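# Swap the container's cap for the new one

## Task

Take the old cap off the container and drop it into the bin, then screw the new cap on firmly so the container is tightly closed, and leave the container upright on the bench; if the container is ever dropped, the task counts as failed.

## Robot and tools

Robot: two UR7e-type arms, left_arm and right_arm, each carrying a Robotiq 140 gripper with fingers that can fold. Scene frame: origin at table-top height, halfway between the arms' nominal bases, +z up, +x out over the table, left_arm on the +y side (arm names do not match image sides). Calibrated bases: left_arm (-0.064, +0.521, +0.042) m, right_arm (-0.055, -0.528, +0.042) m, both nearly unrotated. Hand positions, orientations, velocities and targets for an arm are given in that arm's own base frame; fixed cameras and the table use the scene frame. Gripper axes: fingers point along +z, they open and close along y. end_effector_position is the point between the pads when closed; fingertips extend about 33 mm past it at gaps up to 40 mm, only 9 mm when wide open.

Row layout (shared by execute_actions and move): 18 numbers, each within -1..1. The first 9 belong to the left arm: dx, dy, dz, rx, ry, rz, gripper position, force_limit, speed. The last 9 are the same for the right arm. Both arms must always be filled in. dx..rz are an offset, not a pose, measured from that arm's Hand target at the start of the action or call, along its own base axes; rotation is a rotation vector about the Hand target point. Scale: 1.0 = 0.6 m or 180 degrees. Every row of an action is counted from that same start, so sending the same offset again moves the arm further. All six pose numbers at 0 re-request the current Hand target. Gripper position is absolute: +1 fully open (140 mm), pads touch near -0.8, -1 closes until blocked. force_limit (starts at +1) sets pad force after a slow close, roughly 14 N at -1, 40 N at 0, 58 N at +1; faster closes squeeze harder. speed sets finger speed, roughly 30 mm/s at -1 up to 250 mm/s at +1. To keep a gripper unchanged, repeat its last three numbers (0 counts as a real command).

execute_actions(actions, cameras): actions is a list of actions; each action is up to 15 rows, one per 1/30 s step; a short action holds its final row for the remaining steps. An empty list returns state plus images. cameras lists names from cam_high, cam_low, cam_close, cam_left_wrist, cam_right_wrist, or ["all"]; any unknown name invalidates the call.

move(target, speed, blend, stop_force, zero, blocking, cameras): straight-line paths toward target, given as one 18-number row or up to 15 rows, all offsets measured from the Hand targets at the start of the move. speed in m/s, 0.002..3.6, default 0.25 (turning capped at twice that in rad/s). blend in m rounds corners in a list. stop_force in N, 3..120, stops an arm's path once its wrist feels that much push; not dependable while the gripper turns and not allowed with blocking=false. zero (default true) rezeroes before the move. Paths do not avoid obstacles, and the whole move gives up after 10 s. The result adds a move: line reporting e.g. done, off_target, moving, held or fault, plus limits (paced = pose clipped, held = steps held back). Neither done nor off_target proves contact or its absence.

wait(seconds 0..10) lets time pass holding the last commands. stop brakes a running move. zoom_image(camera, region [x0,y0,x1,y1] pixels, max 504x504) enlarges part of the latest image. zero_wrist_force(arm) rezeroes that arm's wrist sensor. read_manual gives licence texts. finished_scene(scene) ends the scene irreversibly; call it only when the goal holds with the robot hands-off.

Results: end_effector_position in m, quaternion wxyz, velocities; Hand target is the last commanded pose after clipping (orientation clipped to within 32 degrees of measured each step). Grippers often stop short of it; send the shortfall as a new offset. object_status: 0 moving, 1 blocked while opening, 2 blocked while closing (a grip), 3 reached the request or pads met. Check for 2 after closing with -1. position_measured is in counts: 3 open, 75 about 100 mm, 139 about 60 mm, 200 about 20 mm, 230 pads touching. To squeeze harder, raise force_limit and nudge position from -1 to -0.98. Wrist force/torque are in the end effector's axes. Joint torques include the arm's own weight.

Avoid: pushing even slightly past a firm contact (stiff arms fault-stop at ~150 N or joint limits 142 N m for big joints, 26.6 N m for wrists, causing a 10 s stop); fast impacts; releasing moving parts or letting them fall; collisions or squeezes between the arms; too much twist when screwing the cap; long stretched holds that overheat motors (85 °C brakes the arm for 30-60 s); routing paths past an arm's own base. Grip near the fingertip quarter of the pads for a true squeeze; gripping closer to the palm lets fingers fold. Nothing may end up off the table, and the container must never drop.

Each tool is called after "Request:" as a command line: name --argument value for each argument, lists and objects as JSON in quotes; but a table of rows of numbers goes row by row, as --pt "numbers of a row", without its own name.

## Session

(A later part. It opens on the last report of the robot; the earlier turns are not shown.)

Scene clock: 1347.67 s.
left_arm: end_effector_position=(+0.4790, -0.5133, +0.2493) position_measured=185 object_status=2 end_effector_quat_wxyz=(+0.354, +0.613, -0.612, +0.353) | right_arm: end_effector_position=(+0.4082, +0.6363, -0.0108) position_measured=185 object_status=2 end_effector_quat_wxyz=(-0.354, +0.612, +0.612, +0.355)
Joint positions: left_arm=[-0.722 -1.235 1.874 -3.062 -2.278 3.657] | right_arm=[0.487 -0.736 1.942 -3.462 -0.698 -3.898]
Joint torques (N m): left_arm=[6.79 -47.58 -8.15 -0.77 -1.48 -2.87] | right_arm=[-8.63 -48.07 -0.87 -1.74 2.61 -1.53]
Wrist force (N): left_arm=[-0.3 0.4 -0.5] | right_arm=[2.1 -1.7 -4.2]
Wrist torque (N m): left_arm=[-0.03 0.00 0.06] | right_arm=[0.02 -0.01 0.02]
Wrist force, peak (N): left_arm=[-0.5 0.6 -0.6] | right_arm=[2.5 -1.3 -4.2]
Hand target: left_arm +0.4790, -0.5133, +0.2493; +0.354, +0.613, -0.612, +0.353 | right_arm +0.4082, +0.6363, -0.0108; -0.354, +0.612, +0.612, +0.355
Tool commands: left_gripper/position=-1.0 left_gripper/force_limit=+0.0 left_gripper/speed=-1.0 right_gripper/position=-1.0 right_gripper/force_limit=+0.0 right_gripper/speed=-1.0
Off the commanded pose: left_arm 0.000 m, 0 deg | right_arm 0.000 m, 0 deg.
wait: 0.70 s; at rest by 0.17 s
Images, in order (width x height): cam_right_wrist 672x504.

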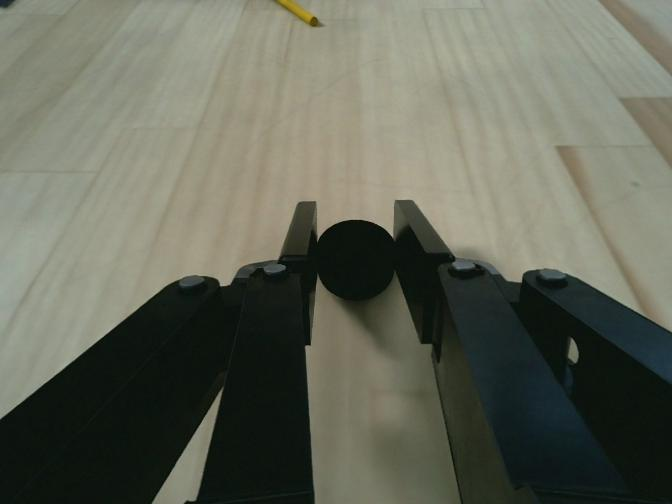

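Request:
move --target '[0,0,0,0,0,0,-1,0,-1,0,-0.05,0.1167,0,0,0,-1,0,-1]' --speed 0.15 --cameras '["cam_right_wrist","cam_left_wrist"]'

Request:
zoom_image --camera "cam_left_wrist" --region '[266, 90, 466, 350]'

Request:
zoom_image --camera "cam_right_wrist" --region '[256, 180, 456, 350]'

Scene clock: 1427.23 s.
left_arm: end_effector_position=(+0.4790, -0.5133, +0.2493) position_measured=185 object_status=2 end_effector_quat_wxyz=(+0.354, +0.613, -0.612, +0.353) | right_arm: end_effector_position=(+0.4083, +0.6063, +0.0592) position_measured=185 object_status=2 end_effector_quat_wxyz=(-0.354, +0.612, +0.612, +0.355)
Joint positions: left_arm=[-0.722 -1.235 1.874 -3.062 -2.278 3.657] | right_arm=[0.435 -0.934 2.032 -3.302 -0.667 -3.962]
Joint torques (N m): left_arm=[7.08 -47.94 -8.52 -0.76 -1.4 -2.86] | right_arm=[7.49 -44.68 -21.67 -2.61 -0.66 1.4]
Wrist force (N): left_arm=[-0.4 0.5 -0.4] | right_arm=[0.1 -1.5 -1.7]
Wrist torque (N m): left_arm=[-0.02 0.02 0.06] | right_arm=[0.03 -0.06 0.01]
Wrist force, peak (N): left_arm=[-0.5 0.7 -0.6] | right_arm=[2.4 -1.8 -4.1]
Hand target: left_arm +0.4790, -0.5133, +0.2493; +0.354, +0.613, -0.612, +0.353 | right_arm +0.4082, +0.6063, +0.0592; -0.354, +0.612, +0.612, +0.355
Off the commanded pose: left_arm 0.000 m, 0 deg | right_arm 0.000 m, 0 deg.
move: done
Images, in order (width x height): cam_left_wrist 672x504, cam_right_wrist 672x504.

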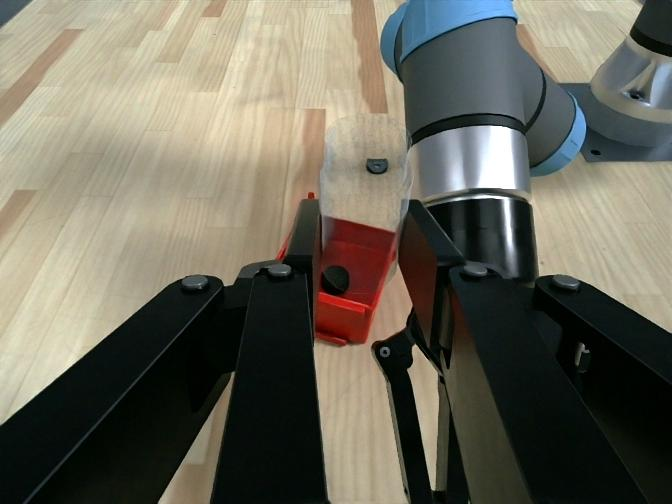

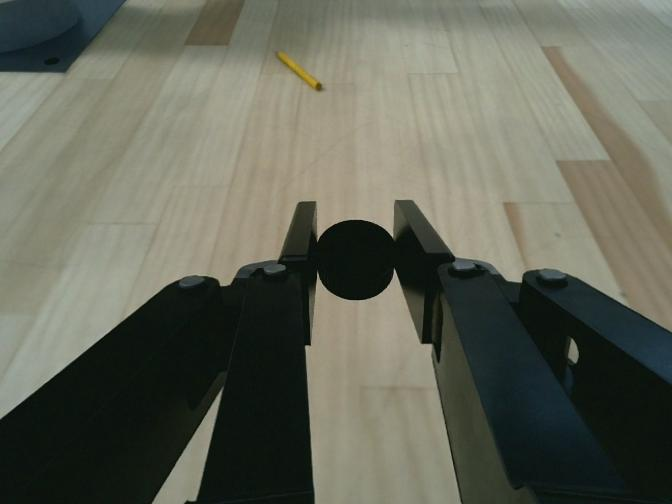

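Scaled by 1.938 from the camera's 672x504 image, which has a finer 960x720 frame.

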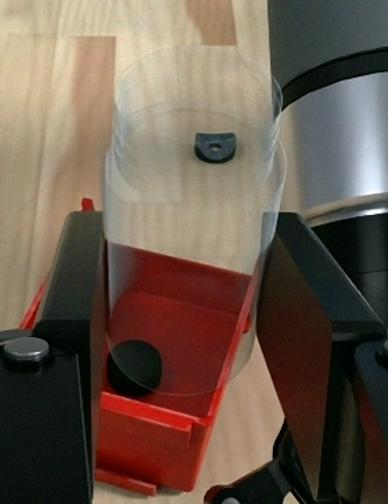

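Scaled by 2.520 from the camera's 672x504 image, which has a finer 960x720 frame.

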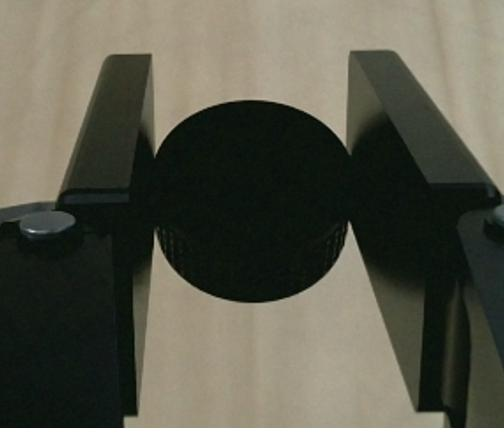

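Request:
move --pt "0 0 0 0 0 0 -1 0 -1 0 -0.3105 0.118 0 0 0 -1 0 -1" --pt "0 0.1333 -0.1 0 0 0 -1 0 -1 0 -0.3105 0.118 0 0 0 -1 0 -1" --pt "0 0.1333 -0.4133 0 0 0 -1 0 -1 0 -0.3105 0.118 0 0 0 -1 0 -1" --speed 0.25 --blend '[0,0.03,0]'

Request:
move --target '[0,0,-0.0283,0,0,0,-1,0,-1,0,0,0,0,0,0,-1,0,-1]' --speed 0.015 --stop_force 3 --cameras '["cam_left_wrist","cam_close"]'

Scene clock: 1773.97 s.
left_arm: end_effector_position=(+0.4791, -0.4333, +0.0014) position_measured=185 object_status=2 end_effector_quat_wxyz=(+0.354, +0.613, -0.612, +0.353) | right_arm: end_effector_position=(+0.4082, +0.4200, +0.1300) position_measured=185 object_status=2 end_effector_quat_wxyz=(-0.354, +0.612, +0.612, +0.355)
Joint positions: left_arm=[-0.596 -0.783 2.055 -3.614 -2.369 3.775] | right_arm=[0.041 -1.412 2.301 -2.533 -0.523 -4.629]
Joint torques (N m): left_arm=[-8.41 -36.75 2.73 -3.92 -3.95 1.98] | right_arm=[-9.99 -33.43 -6.66 -3.73 4.32 -1.67]
Motor temperatures (°C): left_arm=[26 28 27 36 33 31] | right_arm=[29 30 26 33 34 33]
Wrist force (N): left_arm=[-0.7 0.6 -0.2] | right_arm=[-0.2 -1.6 -2.0]
Wrist torque (N m): left_arm=[-0.01 0.08 0.12] | right_arm=[0.04 0.02 -0.02]
Wrist force, peak (N): left_arm=[-3.9 0.6 1.2] | right_arm=[-0.5 -1.8 -5.0]
Hand target: left_arm +0.4790, -0.4333, +0.0013; +0.354, +0.613, -0.612, +0.353 | right_arm +0.4082, +0.4200, +0.1300; -0.354, +0.612, +0.612, +0.355
Off the commanded pose: left_arm 0.000 m, 0 deg | right_arm 0.000 m, 0 deg.
move: done

Scene clock: 1775.70 s.
left_arm: end_effector_position=(+0.4790, -0.4333, -0.0106) position_measured=185 object_status=2 end_effector_quat_wxyz=(+0.354, +0.613, -0.612, +0.353) | right_arm: end_effector_position=(+0.4082, +0.4200, +0.1300) position_measured=185 object_status=2 end_effector_quat_wxyz=(-0.354, +0.612, +0.612, +0.355)
Joint positions: left_arm=[-0.596 -0.753 2.048 -3.638 -2.369 3.775] | right_arm=[0.041 -1.412 2.301 -2.533 -0.523 -4.629]
Joint torques (N m): left_arm=[-7.07 -55.03 3.13 -4.78 1.01 2.51] | right_arm=[-9.71 -33.31 -7.1 -3.7 4.31 -1.57]
Wrist force (N): left_arm=[-0.7 0.2 -0.3] | right_arm=[-0.1 -1.6 -1.8]
Wrist torque (N m): left_arm=[-0.08 0.08 0.11] | right_arm=[0.04 0.00 -0.02]
Wrist force, peak (N): left_arm=[12.5 0.1 -8.5] | right_arm=[0.0 -1.8 -2.0]
Hand target: left_arm +0.4790, -0.4333, -0.0106; +0.354, +0.613, -0.612, +0.353 (not the last commanded pose) | right_arm +0.4082, +0.4200, +0.1300; -0.354, +0.612, +0.612, +0.355
Off the commanded pose: left_arm 0.005 m, 0 deg | right_arm 0.000 m, 0 deg.
move: contact (left_arm)
Images, in order (width x height): cam_close 672x504, cam_left_wrist 672x504.

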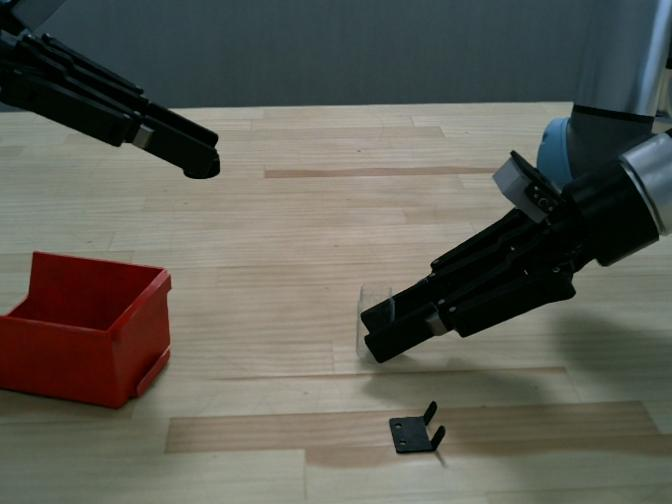

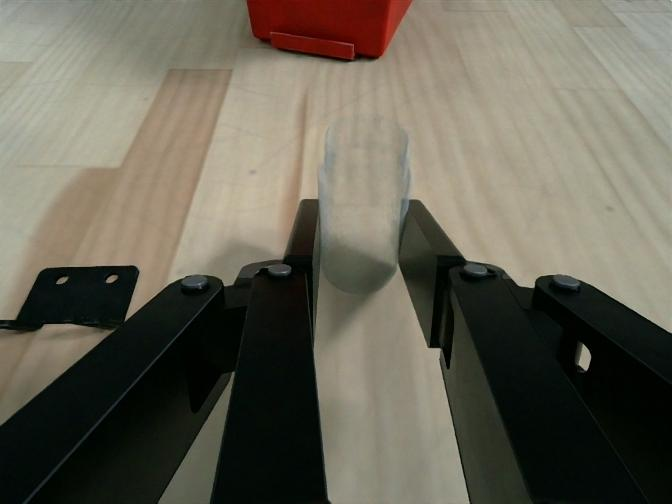

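Request:
move --pt "0 0 0 0 0 0 -0.15 -1 -1 0 0 0 0 0 0 -1 0 -1" --pt "0 0.1877 0.1083 0 0 0 -0.15 -1 -1 0 0 0 0 0 0 -1 0 -1" --pt "0 0.1877 0.4 0 0 0 -0.15 -1 -1 0 0 0 0 0 0 -1 0 -1" --pt "-0.0267 -0.0645 0.7227 0.26 0.259 0.449 -0.15 -1 -1 0 0 0 0 0 0 -1 0 -1" --speed '[0.1,0.15,0.3,0.35]' --blend '[0,0.02,0.04,0]' --cameras '["cam_left_wrist","cam_close"]'

Scene clock: 1802.03 s.
left_arm: end_effector_position=(+0.4630, -0.4720, +0.4231) position_measured=148 object_status=3 end_effector_quat_wxyz=(-0.001, +1.000, -0.001, +0.000) | right_arm: end_effector_position=(+0.4082, +0.4200, +0.1300) position_measured=185 object_status=2 end_effector_quat_wxyz=(-0.354, +0.612, +0.612, +0.355)
Joint positions: left_arm=[-0.998 -1.045 0.497 -1.022 -1.57 2.145] | right_arm=[0.041 -1.412 2.301 -2.533 -0.523 -4.629]
Joint torques (N m): left_arm=[7.11 -42.19 -28.13 -1.03 2.43 -3.02] | right_arm=[-9.37 -32.89 -7.01 -3.7 4.21 -1.22]
Wrist force (N): left_arm=[-1.1 0.7 -1.4] | right_arm=[-0.3 -1.7 -1.7]
Wrist torque (N m): left_arm=[-0.27 -0.19 0.51] | right_arm=[0.01 0.04 -0.02]
Wrist force, peak (N): left_arm=[-3.9 0.1 -0.4] | right_arm=[-0.2 -1.8 -2.0]
Hand target: left_arm +0.4630, -0.4720, +0.4230; -0.001, +1.000, -0.001, +0.000 | right_arm +0.4082, +0.4200, +0.1300; -0.354, +0.612, +0.612, +0.355
Off the commanded pose: left_arm 0.000 m, 0 deg | right_arm 0.000 m, 0 deg.
move: done
Images, in order (width x height): cam_close 672x504, cam_left_wrist 672x504.

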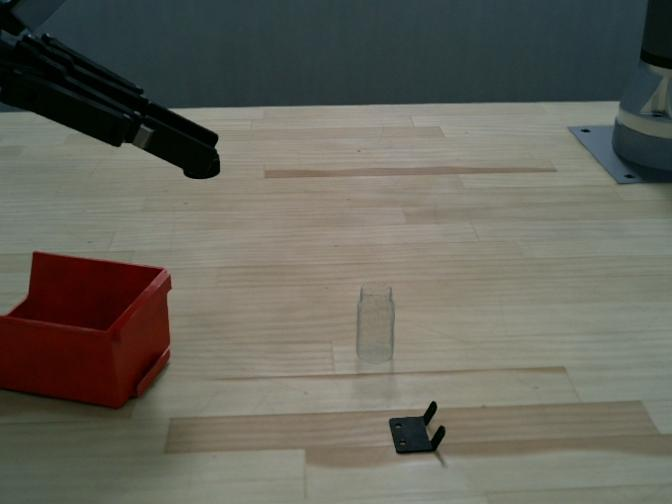

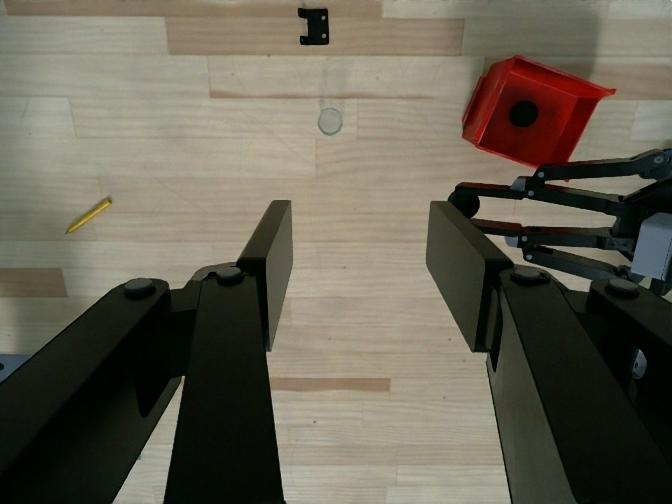

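Request:
move --pt "0 0 0 0 0 0 -0.15 -1 -1 0.0363 -0.0333 0.25 0 -0.5 0 -1 0 -1" --pt "0 0 0 0 0 0 -0.15 -1 -1 0.103 0.0742 0.2833 0 -1.0 0 -1 0 -1" --speed 0.35 --blend '[0.04,0]' --cameras '["cam_left_wrist","cam_close","cam_right_wrist"]'

Scene clock: 1821.00 s.
left_arm: end_effector_position=(+0.4630, -0.4720, +0.4230) position_measured=148 object_status=3 end_effector_quat_wxyz=(-0.001, +1.000, -0.001, +0.000) | right_arm: end_effector_position=(+0.4700, +0.4646, +0.2999) position_measured=185 object_status=2 end_effector_quat_wxyz=(+0.612, -0.355, +0.354, +0.612)
Joint positions: left_arm=[-0.998 -1.045 0.497 -1.022 -1.57 2.145] | right_arm=[0.128 -0.66 1.53 -5.365 -0.535 -4.964]
Joint torques (N m): left_arm=[1.32 -56.97 -8.75 -4.79 2.23 -2.84] | right_arm=[-8.8 -55.54 -16.59 3.28 -4.49 0.37]
Wrist force (N): left_arm=[-1.1 0.8 -1.5] | right_arm=[-2.7 -1.2 3.1]
Wrist torque (N m): left_arm=[-0.24 -0.19 0.53] | right_arm=[-0.03 -0.13 -0.12]
Wrist force, peak (N): left_arm=[-1.2 0.8 -1.5] | right_arm=[-3.1 -1.6 3.4]
Hand target: left_arm +0.4630, -0.4720, +0.4230; -0.001, +1.000, -0.001, +0.000 | right_arm +0.4700, +0.4645, +0.3000; +0.612, -0.355, +0.354, +0.612
Off the commanded pose: left_arm 0.000 m, 0 deg | right_arm 0.000 m, 0 deg.
move: done
Images, in order (width x height): cam_close 672x504, cam_left_wrist 672x504, cam_right_wrist 672x504.

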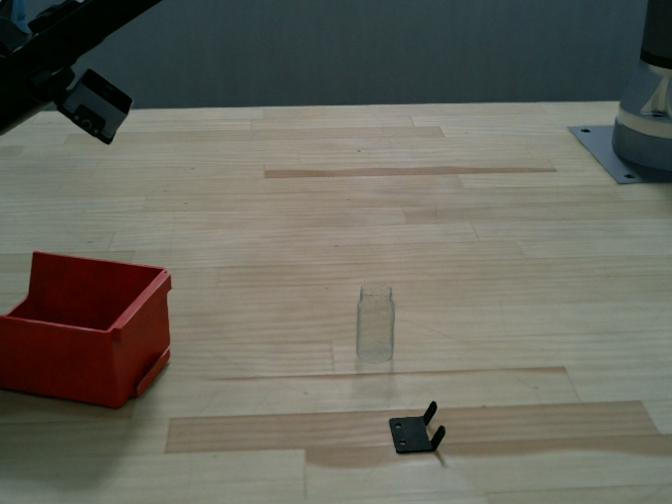

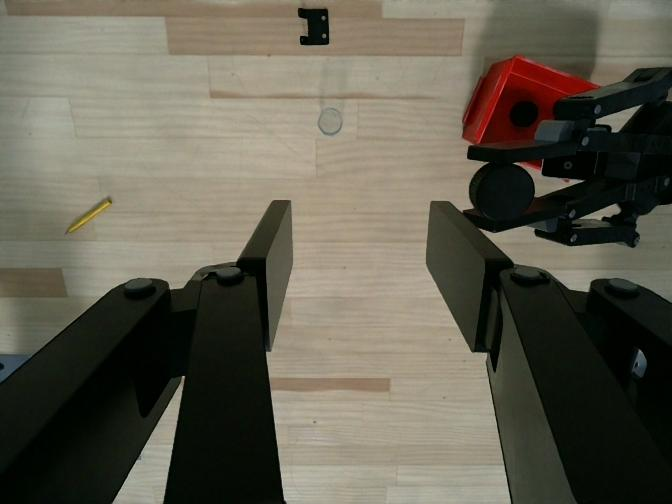

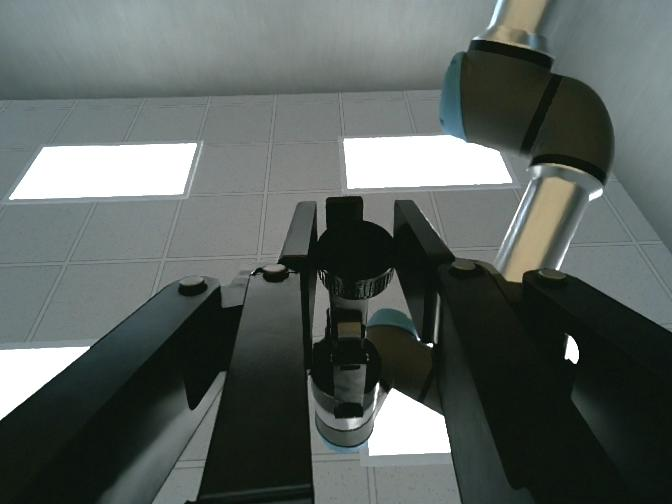

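Request:
move --pt "0 0 0 0 0 0 -0.15 -1 -1 0 0.1333 0 0 0 0 -1 0 -1" --speed 0.15 --cameras '["cam_left_wrist","cam_close"]'

Scene clock: 1871.27 s.
left_arm: end_effector_position=(+0.4630, -0.4720, +0.4230) position_measured=148 object_status=3 end_effector_quat_wxyz=(-0.001, +1.000, -0.001, +0.000) | right_arm: end_effector_position=(+0.4701, +0.5445, +0.3000) position_measured=185 object_status=2 end_effector_quat_wxyz=(+0.612, -0.355, +0.354, +0.612)
Joint positions: left_arm=[-0.998 -1.045 0.497 -1.022 -1.57 2.145] | right_arm=[0.281 -0.576 1.417 -5.105 -0.586 -5.238]
Joint torques (N m): left_arm=[-2.95 -57.12 -9.6 -4.75 2.27 -2.96] | right_arm=[4.76 -56.78 -7.79 3.59 0.44 -1]
Wrist force (N): left_arm=[-1.2 0.7 -1.3] | right_arm=[-2.9 -1.2 3.2]
Wrist torque (N m): left_arm=[-0.25 -0.18 0.53] | right_arm=[-0.02 -0.09 -0.12]
Wrist force, peak (N): left_arm=[-1.3 0.6 -1.6] | right_arm=[-2.0 -1.3 5.0]
Hand target: left_arm +0.4630, -0.4720, +0.4230; -0.001, +1.000, -0.001, +0.000 | right_arm +0.4700, +0.5445, +0.3000; +0.612, -0.355, +0.354, +0.612
Off the commanded pose: left_arm 0.000 m, 0 deg | right_arm 0.000 m, 0 deg.
move: done
Images, in order (width x height): cam_close 672x504, cam_left_wrist 672x504.

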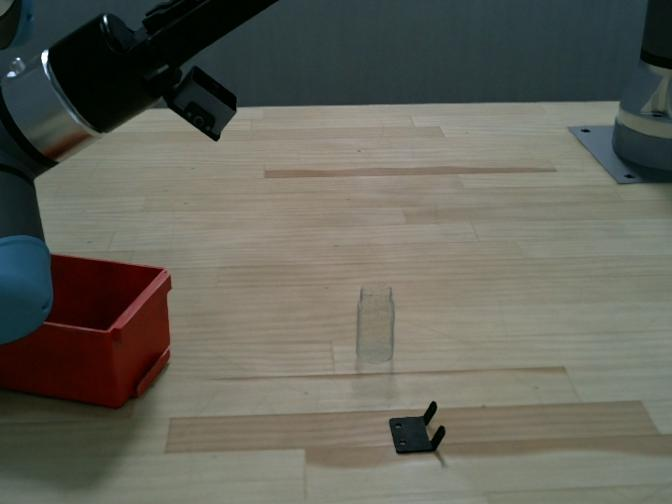

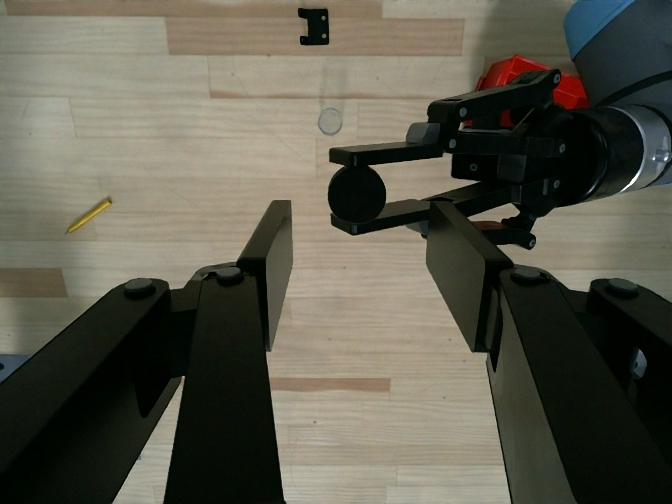

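Request:
zoom_image --camera "cam_left_wrist" --region '[256, 126, 456, 276]'

Scaled by 2.520 from the camera's 672x504 image, which has a finer 960x720 frame.

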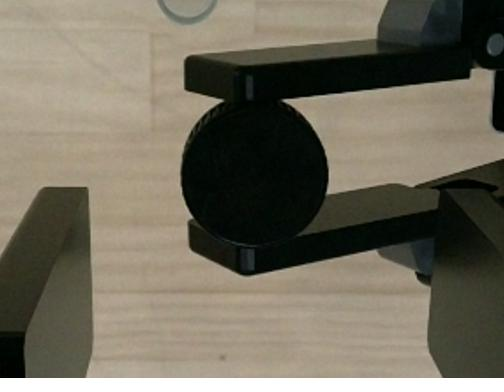

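Request:
move --pt "0.0042 -0.0028 0 0 0 0.5 -0.15 -1 -1 0 0 0 0 0 0 -1 0 -1" --pt "0.0042 -0.0028 0 0 0 1.0 -0.15 -1 -1 0 0 0 0 0 0 -1 0 -1" --speed 0.5 --blend 0.01 --cameras '["cam_left_wrist"]'

Request:
zoom_image --camera "cam_left_wrist" --region '[256, 126, 456, 276]'

Request:
move --pt "0 0 0 0 0 0.5 -0.15 -1 -1 0 0 0 0 0 0 -1 0 -1" --pt "0 0 0 0 0 1.0 -0.15 -1 -1 0 0 0 0 0 0 -1 0 -1" --speed 0.5 --blend 0.01 --cameras '["cam_left_wrist"]'

Request:
zoom_image --camera "cam_left_wrist" --region '[256, 126, 456, 276]'

Scene clock: 1926.33 s.
left_arm: end_effector_position=(+0.4655, -0.4737, +0.4230) position_measured=148 object_status=3 end_effector_quat_wxyz=(+0.000, +0.001, +1.000, -0.001) | right_arm: end_effector_position=(+0.4700, +0.5445, +0.3000) position_measured=185 object_status=2 end_effector_quat_wxyz=(+0.612, -0.355, +0.354, +0.612)
Joint positions: left_arm=[-0.996 -1.035 0.482 -1.019 -1.571 -0.994] | right_arm=[0.282 -0.576 1.417 -5.104 -0.586 -5.238]
Joint torques (N m): left_arm=[-4.88 -55.52 -10.85 -4.76 0.43 -2.7] | right_arm=[6.85 -57.98 -19.25 3.36 0.39 -1.47]
Wrist force (N): left_arm=[-1.1 0.8 -1.3] | right_arm=[-2.8 -1.2 3.2]
Wrist torque (N m): left_arm=[-0.23 -0.19 0.51] | right_arm=[-0.02 -0.13 -0.12]
Wrist force, peak (N): left_arm=[-1.4 0.9 -1.4] | right_arm=[-3.0 -1.7 3.2]
Hand target: left_arm +0.4655, -0.4737, +0.4230; +0.000, +0.001, +1.000, -0.001 | right_arm +0.4700, +0.5445, +0.3000; +0.612, -0.355, +0.354, +0.612
Off the commanded pose: left_arm 0.000 m, 0 deg | right_arm 0.000 m, 0 deg.
move: done
Images, in order (width x height): cam_left_wrist 672x504.

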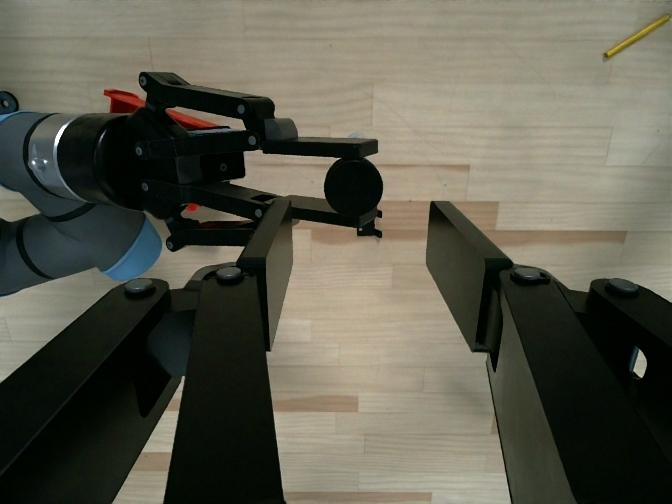

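Scaled by 2.520 from the camera's 672x504 image, which has a finer 960x720 frame.

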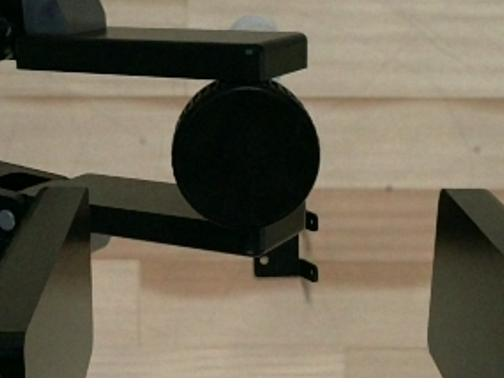

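Scene clock: 1930.07 s.
left_arm: end_effector_position=(+0.4656, -0.4737, +0.4230) position_measured=148 object_status=3 end_effector_quat_wxyz=(-0.001, +1.000, -0.001, +0.000) | right_arm: end_effector_position=(+0.4700, +0.5445, +0.3000) position_measured=185 object_status=2 end_effector_quat_wxyz=(+0.612, -0.355, +0.354, +0.612)
Joint positions: left_arm=[-0.996 -1.032 0.475 -1.013 -1.57 -4.136] | right_arm=[0.282 -0.576 1.417 -5.104 -0.586 -5.238]
Joint torques (N m): left_arm=[-8.63 -57.34 -11.42 -0.57 1.96 -2.75] | right_arm=[5.23 -58.22 -19.43 3.47 0.39 -1.21]
Wrist force (N): left_arm=[-1.0 0.9 -1.3] | right_arm=[-3.1 -1.4 2.9]
Wrist torque (N m): left_arm=[-0.22 -0.21 0.51] | right_arm=[-0.06 -0.06 -0.11]
Wrist force, peak (N): left_arm=[-1.6 0.8 -1.3] | right_arm=[-3.2 -1.4 3.3]
Hand target: left_arm +0.4655, -0.4737, +0.4230; -0.001, +1.000, -0.001, +0.000 | right_arm +0.4700, +0.5445, +0.3000; +0.612, -0.355, +0.354, +0.612
Off the commanded pose: left_arm 0.000 m, 0 deg | right_arm 0.000 m, 0 deg.
move: done
Images, in order (width x height): cam_left_wrist 672x504.

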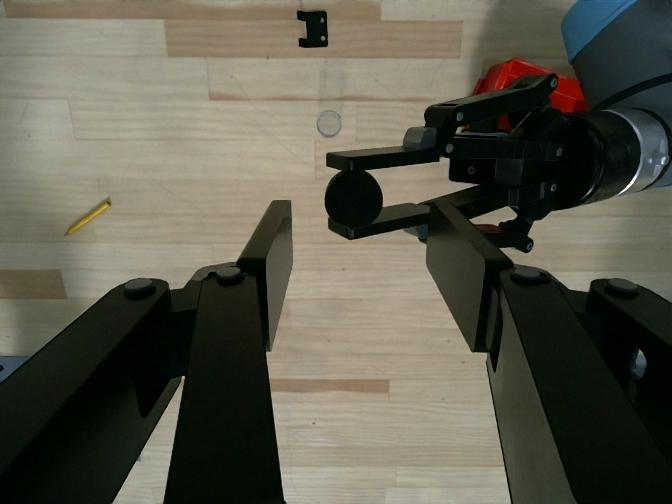

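Scaled by 2.520 from the camera's 672x504 image, which has a finer 960x720 frame.

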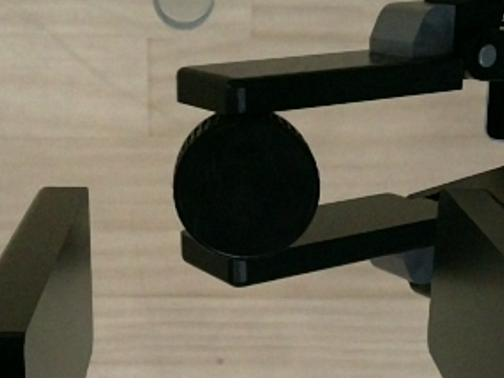

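Request:
move --pt "-0.0052 0.0002 0 0 0 0 -0.15 -1 -1 0 0 0 0 0 0 -1 0 -1" --pt "-0.0052 0.0002 -0.115 0 0 0 -0.15 -1 -1 0 0 0 0 0 0 -1 0 -1" --speed '[0.1,0.04]' --stop_force 4 --cameras '["cam_left_wrist","cam_close","cam_right_wrist"]'

Request:
zoom_image --camera "cam_left_wrist" --region '[236, 126, 486, 326]'

Scene clock: 1974.03 s.
left_arm: end_effector_position=(+0.4624, -0.4735, +0.3540) position_measured=148 object_status=3 end_effector_quat_wxyz=(-0.001, +1.000, -0.001, +0.000) | right_arm: end_effector_position=(+0.4700, +0.5445, +0.3000) position_measured=185 object_status=2 end_effector_quat_wxyz=(+0.612, -0.355, +0.354, +0.612)
Joint positions: left_arm=[-1 -1.149 0.851 -1.272 -1.57 -4.141] | right_arm=[0.282 -0.576 1.417 -5.104 -0.586 -5.238]
Joint torques (N m): left_arm=[-2.06 -38.72 -35.76 -0.06 2 -0.72] | right_arm=[3.73 -58.18 -18.96 3.37 0.37 -0.94]
Wrist force (N): left_arm=[-1.2 0.8 -1.5] | right_arm=[-2.9 -1.2 3.1]
Wrist torque (N m): left_arm=[-0.23 -0.17 0.58] | right_arm=[-0.03 -0.11 -0.11]
Wrist force, peak (N): left_arm=[-1.5 0.6 -2.0] | right_arm=[-3.1 -1.5 3.3]
Hand target: left_arm +0.4624, -0.4735, +0.3540; -0.001, +1.000, -0.001, +0.000 | right_arm +0.4700, +0.5445, +0.3000; +0.612, -0.355, +0.354, +0.612
Off the commanded pose: left_arm 0.000 m, 0 deg | right_arm 0.000 m, 0 deg.
move: done
Images, in order (width x height): cam_close 672x504, cam_left_wrist 672x504, cam_right_wrist 672x504.

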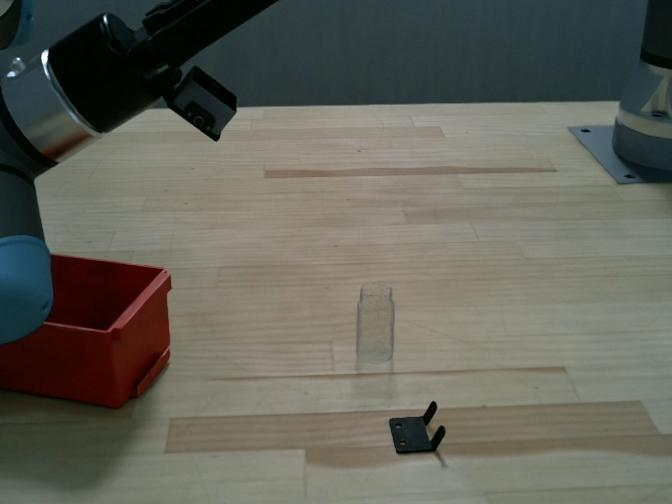

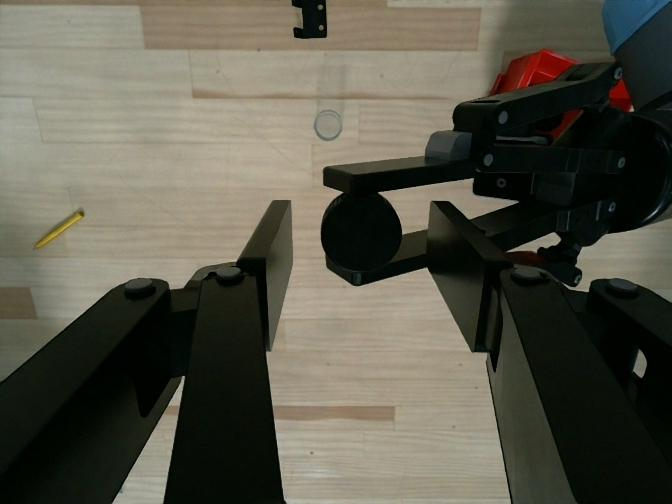

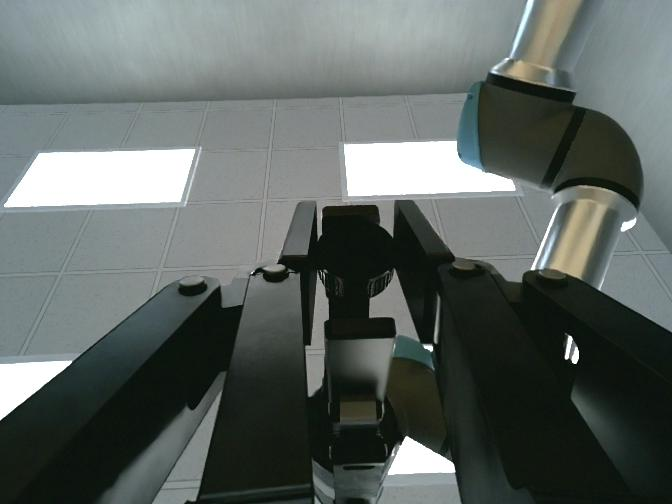

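Scaled by 2.016 from the camera's 672x504 image, which has a finer 960x720 frame.

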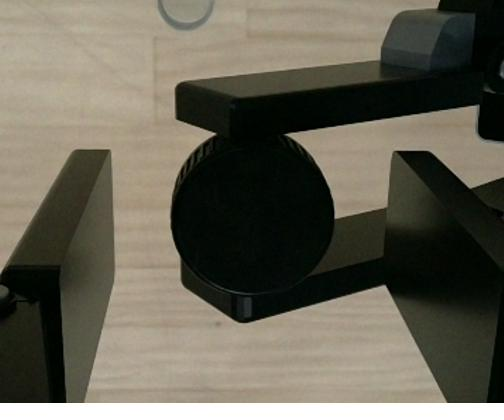

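Request:
zoom_image --camera "cam_right_wrist" --region '[256, 176, 456, 376]'

Request:
wait --seconds 0.1 --cameras '["cam_low","cam_high"]'

Scaled by 2.520 from the camera's 672x504 image, which has a finer 960x720 frame.

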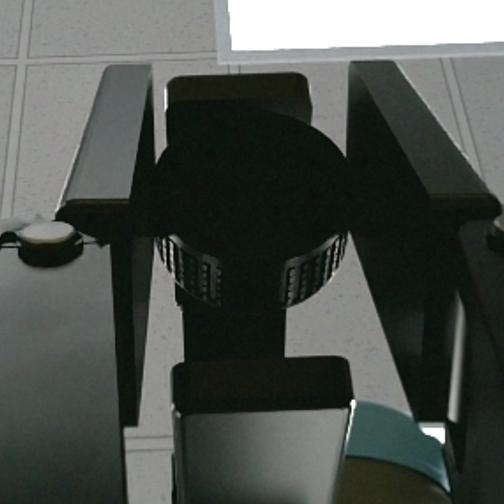

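Scene clock: 2003.40 s.
left_arm: end_effector_position=(+0.4624, -0.4735, +0.3540) position_measured=148 object_status=3 end_effector_quat_wxyz=(-0.001, +1.000, -0.001, +0.000) | right_arm: end_effector_position=(+0.4700, +0.5445, +0.3000) position_measured=185 object_status=2 end_effector_quat_wxyz=(+0.612, -0.355, +0.354, +0.612)
Joint positions: left_arm=[-1 -1.149 0.851 -1.272 -1.57 -4.141] | right_arm=[0.282 -0.576 1.417 -5.104 -0.586 -5.238]
Joint torques (N m): left_arm=[-7.26 -38.86 -35.38 0.05 2.08 -2.8] | right_arm=[3.18 -57.88 -19.27 3.21 0.31 -0.83]
Wrist force (N): left_arm=[-1.0 0.7 -1.4] | right_arm=[-2.8 -1.6 3.2]
Wrist torque (N m): left_arm=[-0.25 -0.23 0.57] | right_arm=[-0.11 -0.11 -0.11]
Wrist force, peak (N): left_arm=[-1.4 0.9 -1.5] | right_arm=[-3.2 -1.4 3.3]
Hand target: left_arm +0.4624, -0.4735, +0.3540; -0.001, +1.000, -0.001, +0.000 | right_arm +0.4700, +0.5445, +0.3000; +0.612, -0.355, +0.354, +0.612
Tool commands: left_gripper/position=-0.15 left_gripper/force_limit=-1.0 left_gripper/speed=-1.0 right_gripper/position=-1.0 right_gripper/force_limit=+0.0 right_gripper/speed=-1.0
Off the commanded pose: left_arm 0.000 m, 0 deg | right_arm 0.000 m, 0 deg.
wait: 0.10 s; at rest from the start
Images, in order (width x height): cam_high 672x504, cam_low 672x504.

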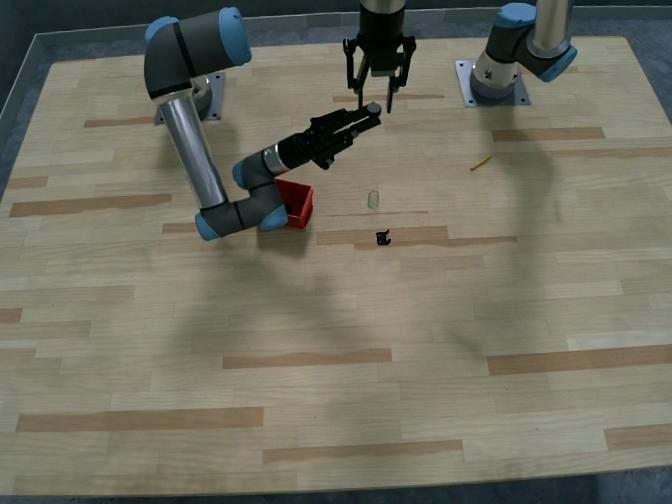

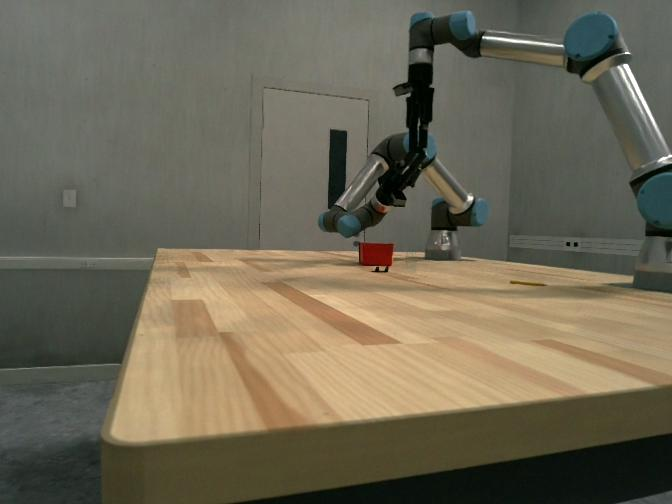

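Request:
move --target '[0,0,-0.0117,0,0,0,-0.15,-1,-1,0,0,0,0,0,0,-1,0,-1]' --speed 0.03 --stop_force 4 --cameras '["cam_right_wrist"]'

Request:
zoom_image --camera "cam_right_wrist" --region '[256, 176, 456, 376]'

Scene clock: 2030.07 s.
left_arm: end_effector_position=(+0.4624, -0.4735, +0.3470) position_measured=148 object_status=3 end_effector_quat_wxyz=(-0.001, +1.000, -0.001, +0.000) | right_arm: end_effector_position=(+0.4700, +0.5445, +0.3000) position_measured=185 object_status=2 end_effector_quat_wxyz=(+0.612, -0.355, +0.354, +0.612)
Joint positions: left_arm=[-1 -1.155 0.879 -1.293 -1.57 -4.141] | right_arm=[0.282 -0.576 1.417 -5.104 -0.586 -5.238]
Joint torques (N m): left_arm=[-6.15 -38.24 -36.06 0.11 1.89 -2.63] | right_arm=[1.72 -57.76 -19.32 3.11 0.22 -0.7]
Wrist force (N): left_arm=[-1.1 0.8 -1.4] | right_arm=[-2.9 -1.2 3.2]
Wrist torque (N m): left_arm=[-0.21 -0.23 0.57] | right_arm=[-0.03 -0.10 -0.12]
Wrist force, peak (N): left_arm=[-1.3 0.5 -1.8] | right_arm=[-3.2 -1.3 3.2]
Hand target: left_arm +0.4624, -0.4735, +0.3470; -0.001, +1.000, -0.001, +0.000 | right_arm +0.4700, +0.5445, +0.3000; +0.612, -0.355, +0.354, +0.612
Off the commanded pose: left_arm 0.000 m, 0 deg | right_arm 0.000 m, 0 deg.
move: done
Images, in order (width x height): cam_right_wrist 672x504.

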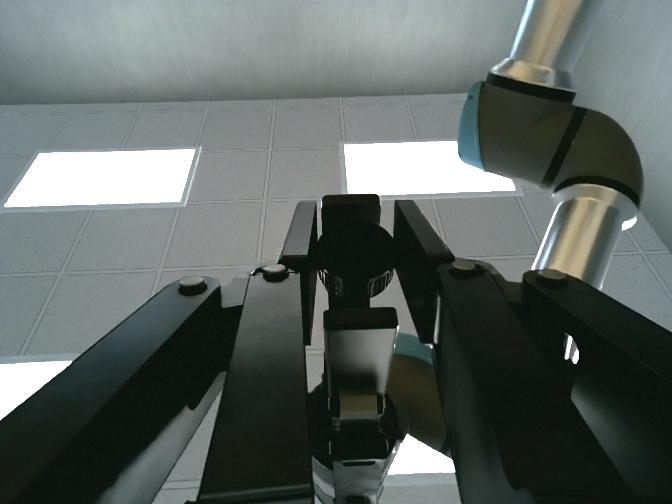

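Scaled by 2.520 from the camera's 672x504 image, which has a finer 960x720 frame.

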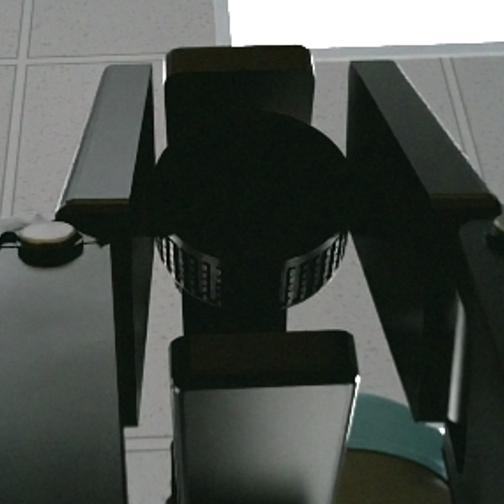

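Request:
move --pt "0 0 0.0017 0 0 0 -0.15 -1 -1 0 0 0 0 0 0 -1 0 -1" --pt "0 0 0.0017 0 0 0 -1 -1 -1 0 0 0 0 0 0 -1 0 -1" --speed 0.03 --cameras '["cam_right_wrist"]'

Request:
zoom_image --camera "cam_right_wrist" --region '[256, 176, 456, 376]'

Scene clock: 2051.03 s.
left_arm: end_effector_position=(+0.4624, -0.4736, +0.3480) position_measured=183 object_status=2 end_effector_quat_wxyz=(-0.001, +1.000, -0.001, +0.000) | right_arm: end_effector_position=(+0.4700, +0.5445, +0.3000) position_measured=185 object_status=2 end_effector_quat_wxyz=(+0.612, -0.355, +0.354, +0.612)
Joint positions: left_arm=[-1 -1.154 0.875 -1.29 -1.57 -4.141] | right_arm=[0.282 -0.576 1.417 -5.104 -0.586 -5.238]
Joint torques (N m): left_arm=[-4.1 -43.1 -15.81 -2.92 1.79 -2.73] | right_arm=[0.23 -57.99 -19.51 3.01 -1.9 -0.63]
Wrist force (N): left_arm=[-2.2 6.6 -2.5] | right_arm=[1.4 -2.4 7.8]
Wrist torque (N m): left_arm=[-0.48 -0.21 0.58] | right_arm=[-0.02 -0.05 -0.10]
Wrist force, peak (N): left_arm=[-2.3 7.2 -2.2] | right_arm=[1.3 -2.1 8.7]
Hand target: left_arm +0.4624, -0.4735, +0.3480; -0.001, +1.000, -0.001, +0.000 | right_arm +0.4700, +0.5445, +0.3000; +0.612, -0.355, +0.354, +0.612
Off the commanded pose: left_arm 0.000 m, 0 deg | right_arm 0.000 m, 0 deg.
move: done
Images, in order (width x height): cam_right_wrist 672x504.

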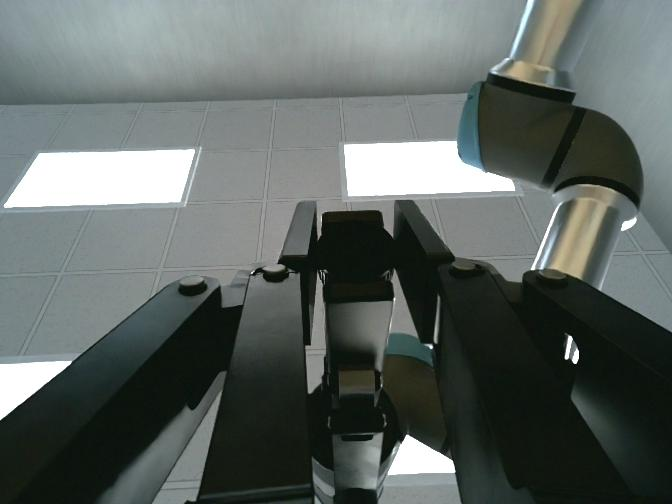

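Scaled by 2.520 from the camera's 672x504 image, which has a finer 960x720 frame.

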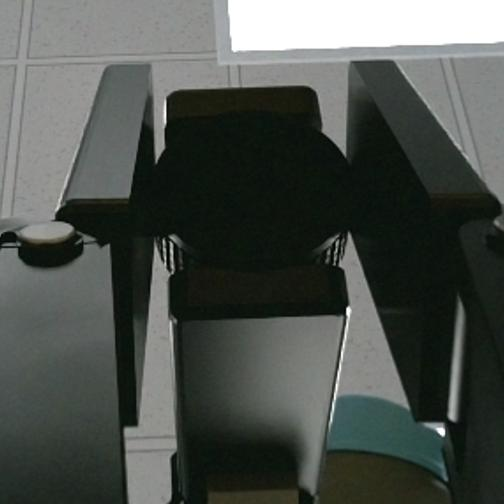

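Request:
move --pt "0 0 0 0 0 0 -1 -1 -1 0 0 0 0 0 0 -0.15 -1 -1" --pt "0 0 0 0 0 0 -1 -1 -1 0 -0.1732 -0.1 0 0 0 -0.15 -1 -1" --speed 0.12 --cameras '["cam_left_wrist","cam_close","cam_right_wrist"]'

Scene clock: 2070.33 s.
left_arm: end_effector_position=(+0.4624, -0.4735, +0.3480) position_measured=183 object_status=2 end_effector_quat_wxyz=(-0.001, +1.000, -0.001, +0.000) | right_arm: end_effector_position=(+0.4700, +0.4406, +0.2399) position_measured=148 object_status=3 end_effector_quat_wxyz=(+0.612, -0.355, +0.354, +0.612)
Joint positions: left_arm=[-1 -1.154 0.875 -1.29 -1.57 -4.141] | right_arm=[0.079 -0.574 1.536 -5.54 -0.527 -4.869]
Joint torques (N m): left_arm=[-7.41 -54.97 -14.74 -4.74 1.88 -2.7] | right_arm=[-0.76 -57.1 -19.05 1.76 -4.3 0.62]
Wrist force (N): left_arm=[-1.1 1.1 -1.5] | right_arm=[-2.8 -1.3 3.3]
Wrist torque (N m): left_arm=[-0.17 -0.22 0.58] | right_arm=[-0.05 -0.15 0.01]
Wrist force, peak (N): left_arm=[-2.1 8.5 -0.6] | right_arm=[0.9 -2.3 11.0]
Hand target: left_arm +0.4624, -0.4735, +0.3480; -0.001, +1.000, -0.001, +0.000 | right_arm +0.4700, +0.4406, +0.2400; +0.612, -0.355, +0.354, +0.612
Off the commanded pose: left_arm 0.000 m, 0 deg | right_arm 0.000 m, 0 deg.
move: done
Images, in order (width x height): cam_close 672x504, cam_left_wrist 672x504, cam_right_wrist 672x504.

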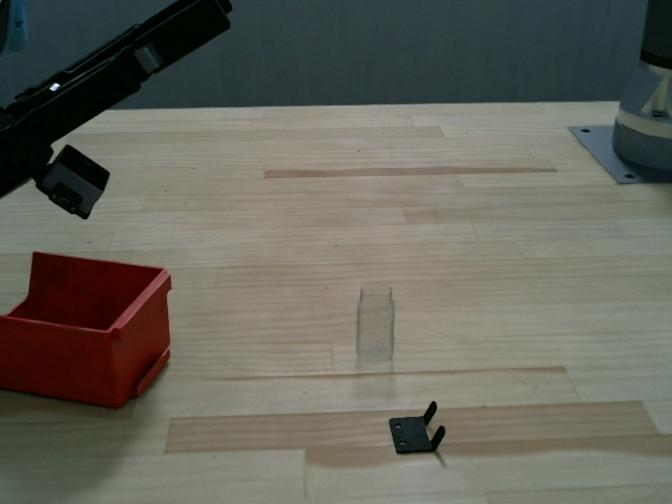

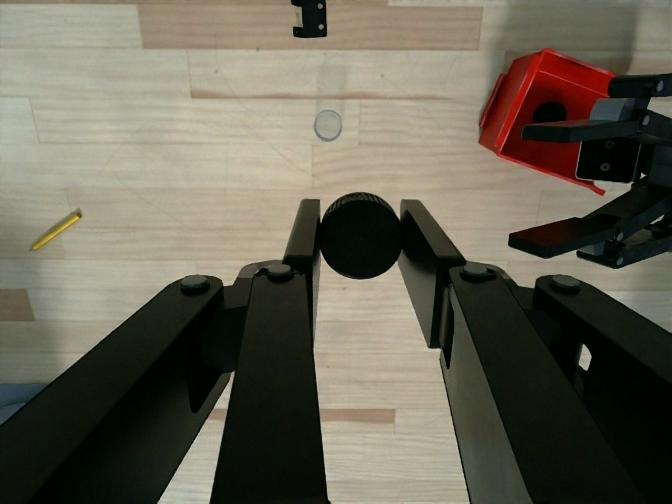

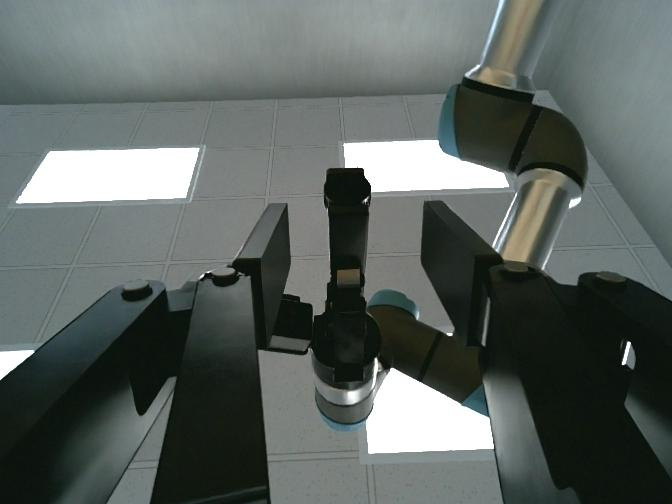

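Request:
move --pt "0 0 0 0 0 0 -1 -1 -1 0.0308 -0.101 0.1 0 0 0 -0.15 -1 -1" --pt "0.0277 0.0317 -0.1633 0 0 0 -1 -1 -1 0.0308 -0.101 0.1 0 0.5 0 -0.15 -1 -1" --pt "0.0277 0.0317 -0.1633 0 0 0 -1 -1 -1 0.0308 -0.101 0.1 0 1.0 0 -0.15 -1 -1" --speed 0.3 --blend 0.02 --cameras '["cam_left_wrist","cam_right_wrist"]'

Request:
zoom_image --camera "cam_left_wrist" --region '[266, 116, 456, 296]'

Scene clock: 2118.57 s.
left_arm: end_effector_position=(+0.4790, -0.4545, +0.2501) position_measured=183 object_status=2 end_effector_quat_wxyz=(-0.001, +1.000, -0.001, +0.000) | right_arm: end_effector_position=(+0.4885, +0.3800, +0.2999) position_measured=148 object_status=3 end_effector_quat_wxyz=(-0.354, +0.612, +0.612, +0.355)
Joint positions: left_arm=[-0.963 -1.197 1.189 -1.562 -1.57 -4.103] | right_arm=[-0.047 -1.545 1.867 -1.813 -0.524 -4.807]
Joint torques (N m): left_arm=[-9.4 -38.5 -36.53 -0.06 2.29 -2.95] | right_arm=[-2.4 -34.43 -20.52 -1 4.29 1.61]
Wrist force (N): left_arm=[-1.1 1.1 -1.2] | right_arm=[-0.1 -1.7 -1.8]
Wrist torque (N m): left_arm=[-0.17 -0.21 0.52] | right_arm=[0.02 0.01 0.10]
Wrist force, peak (N): left_arm=[-1.3 1.3 -1.9] | right_arm=[-6.6 -2.6 2.4]
Hand target: left_arm +0.4790, -0.4545, +0.2501; -0.001, +1.000, -0.001, +0.000 | right_arm +0.4885, +0.3800, +0.3000; -0.354, +0.612, +0.612, +0.355
Off the commanded pose: left_arm 0.000 m, 0 deg | right_arm 0.000 m, 0 deg.
move: done
Images, in order (width x height): cam_left_wrist 672x504, cam_right_wrist 672x504.

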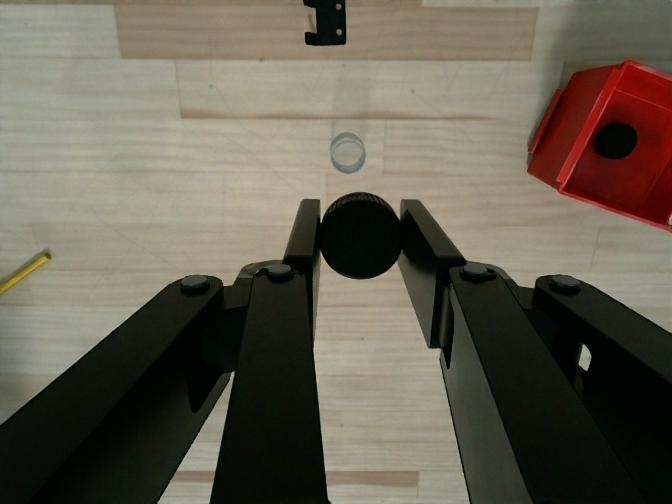

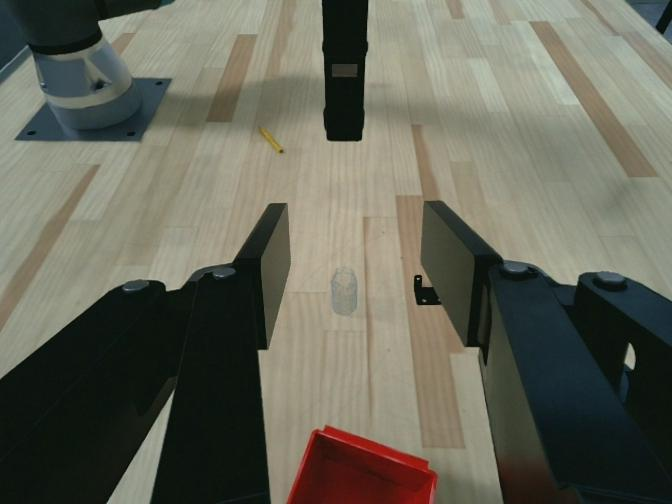

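Scaled by 2.653 from the camera's 672x504 image, which has a finer 960x720 frame.

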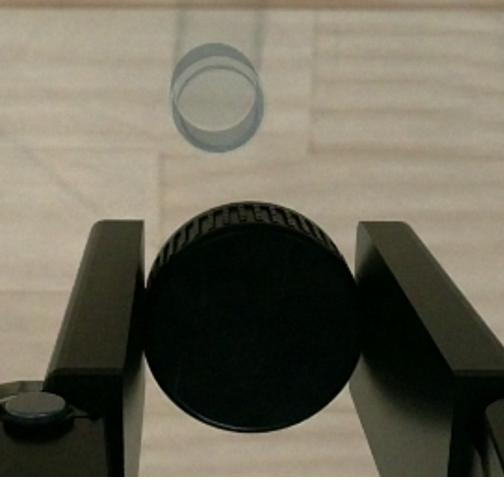

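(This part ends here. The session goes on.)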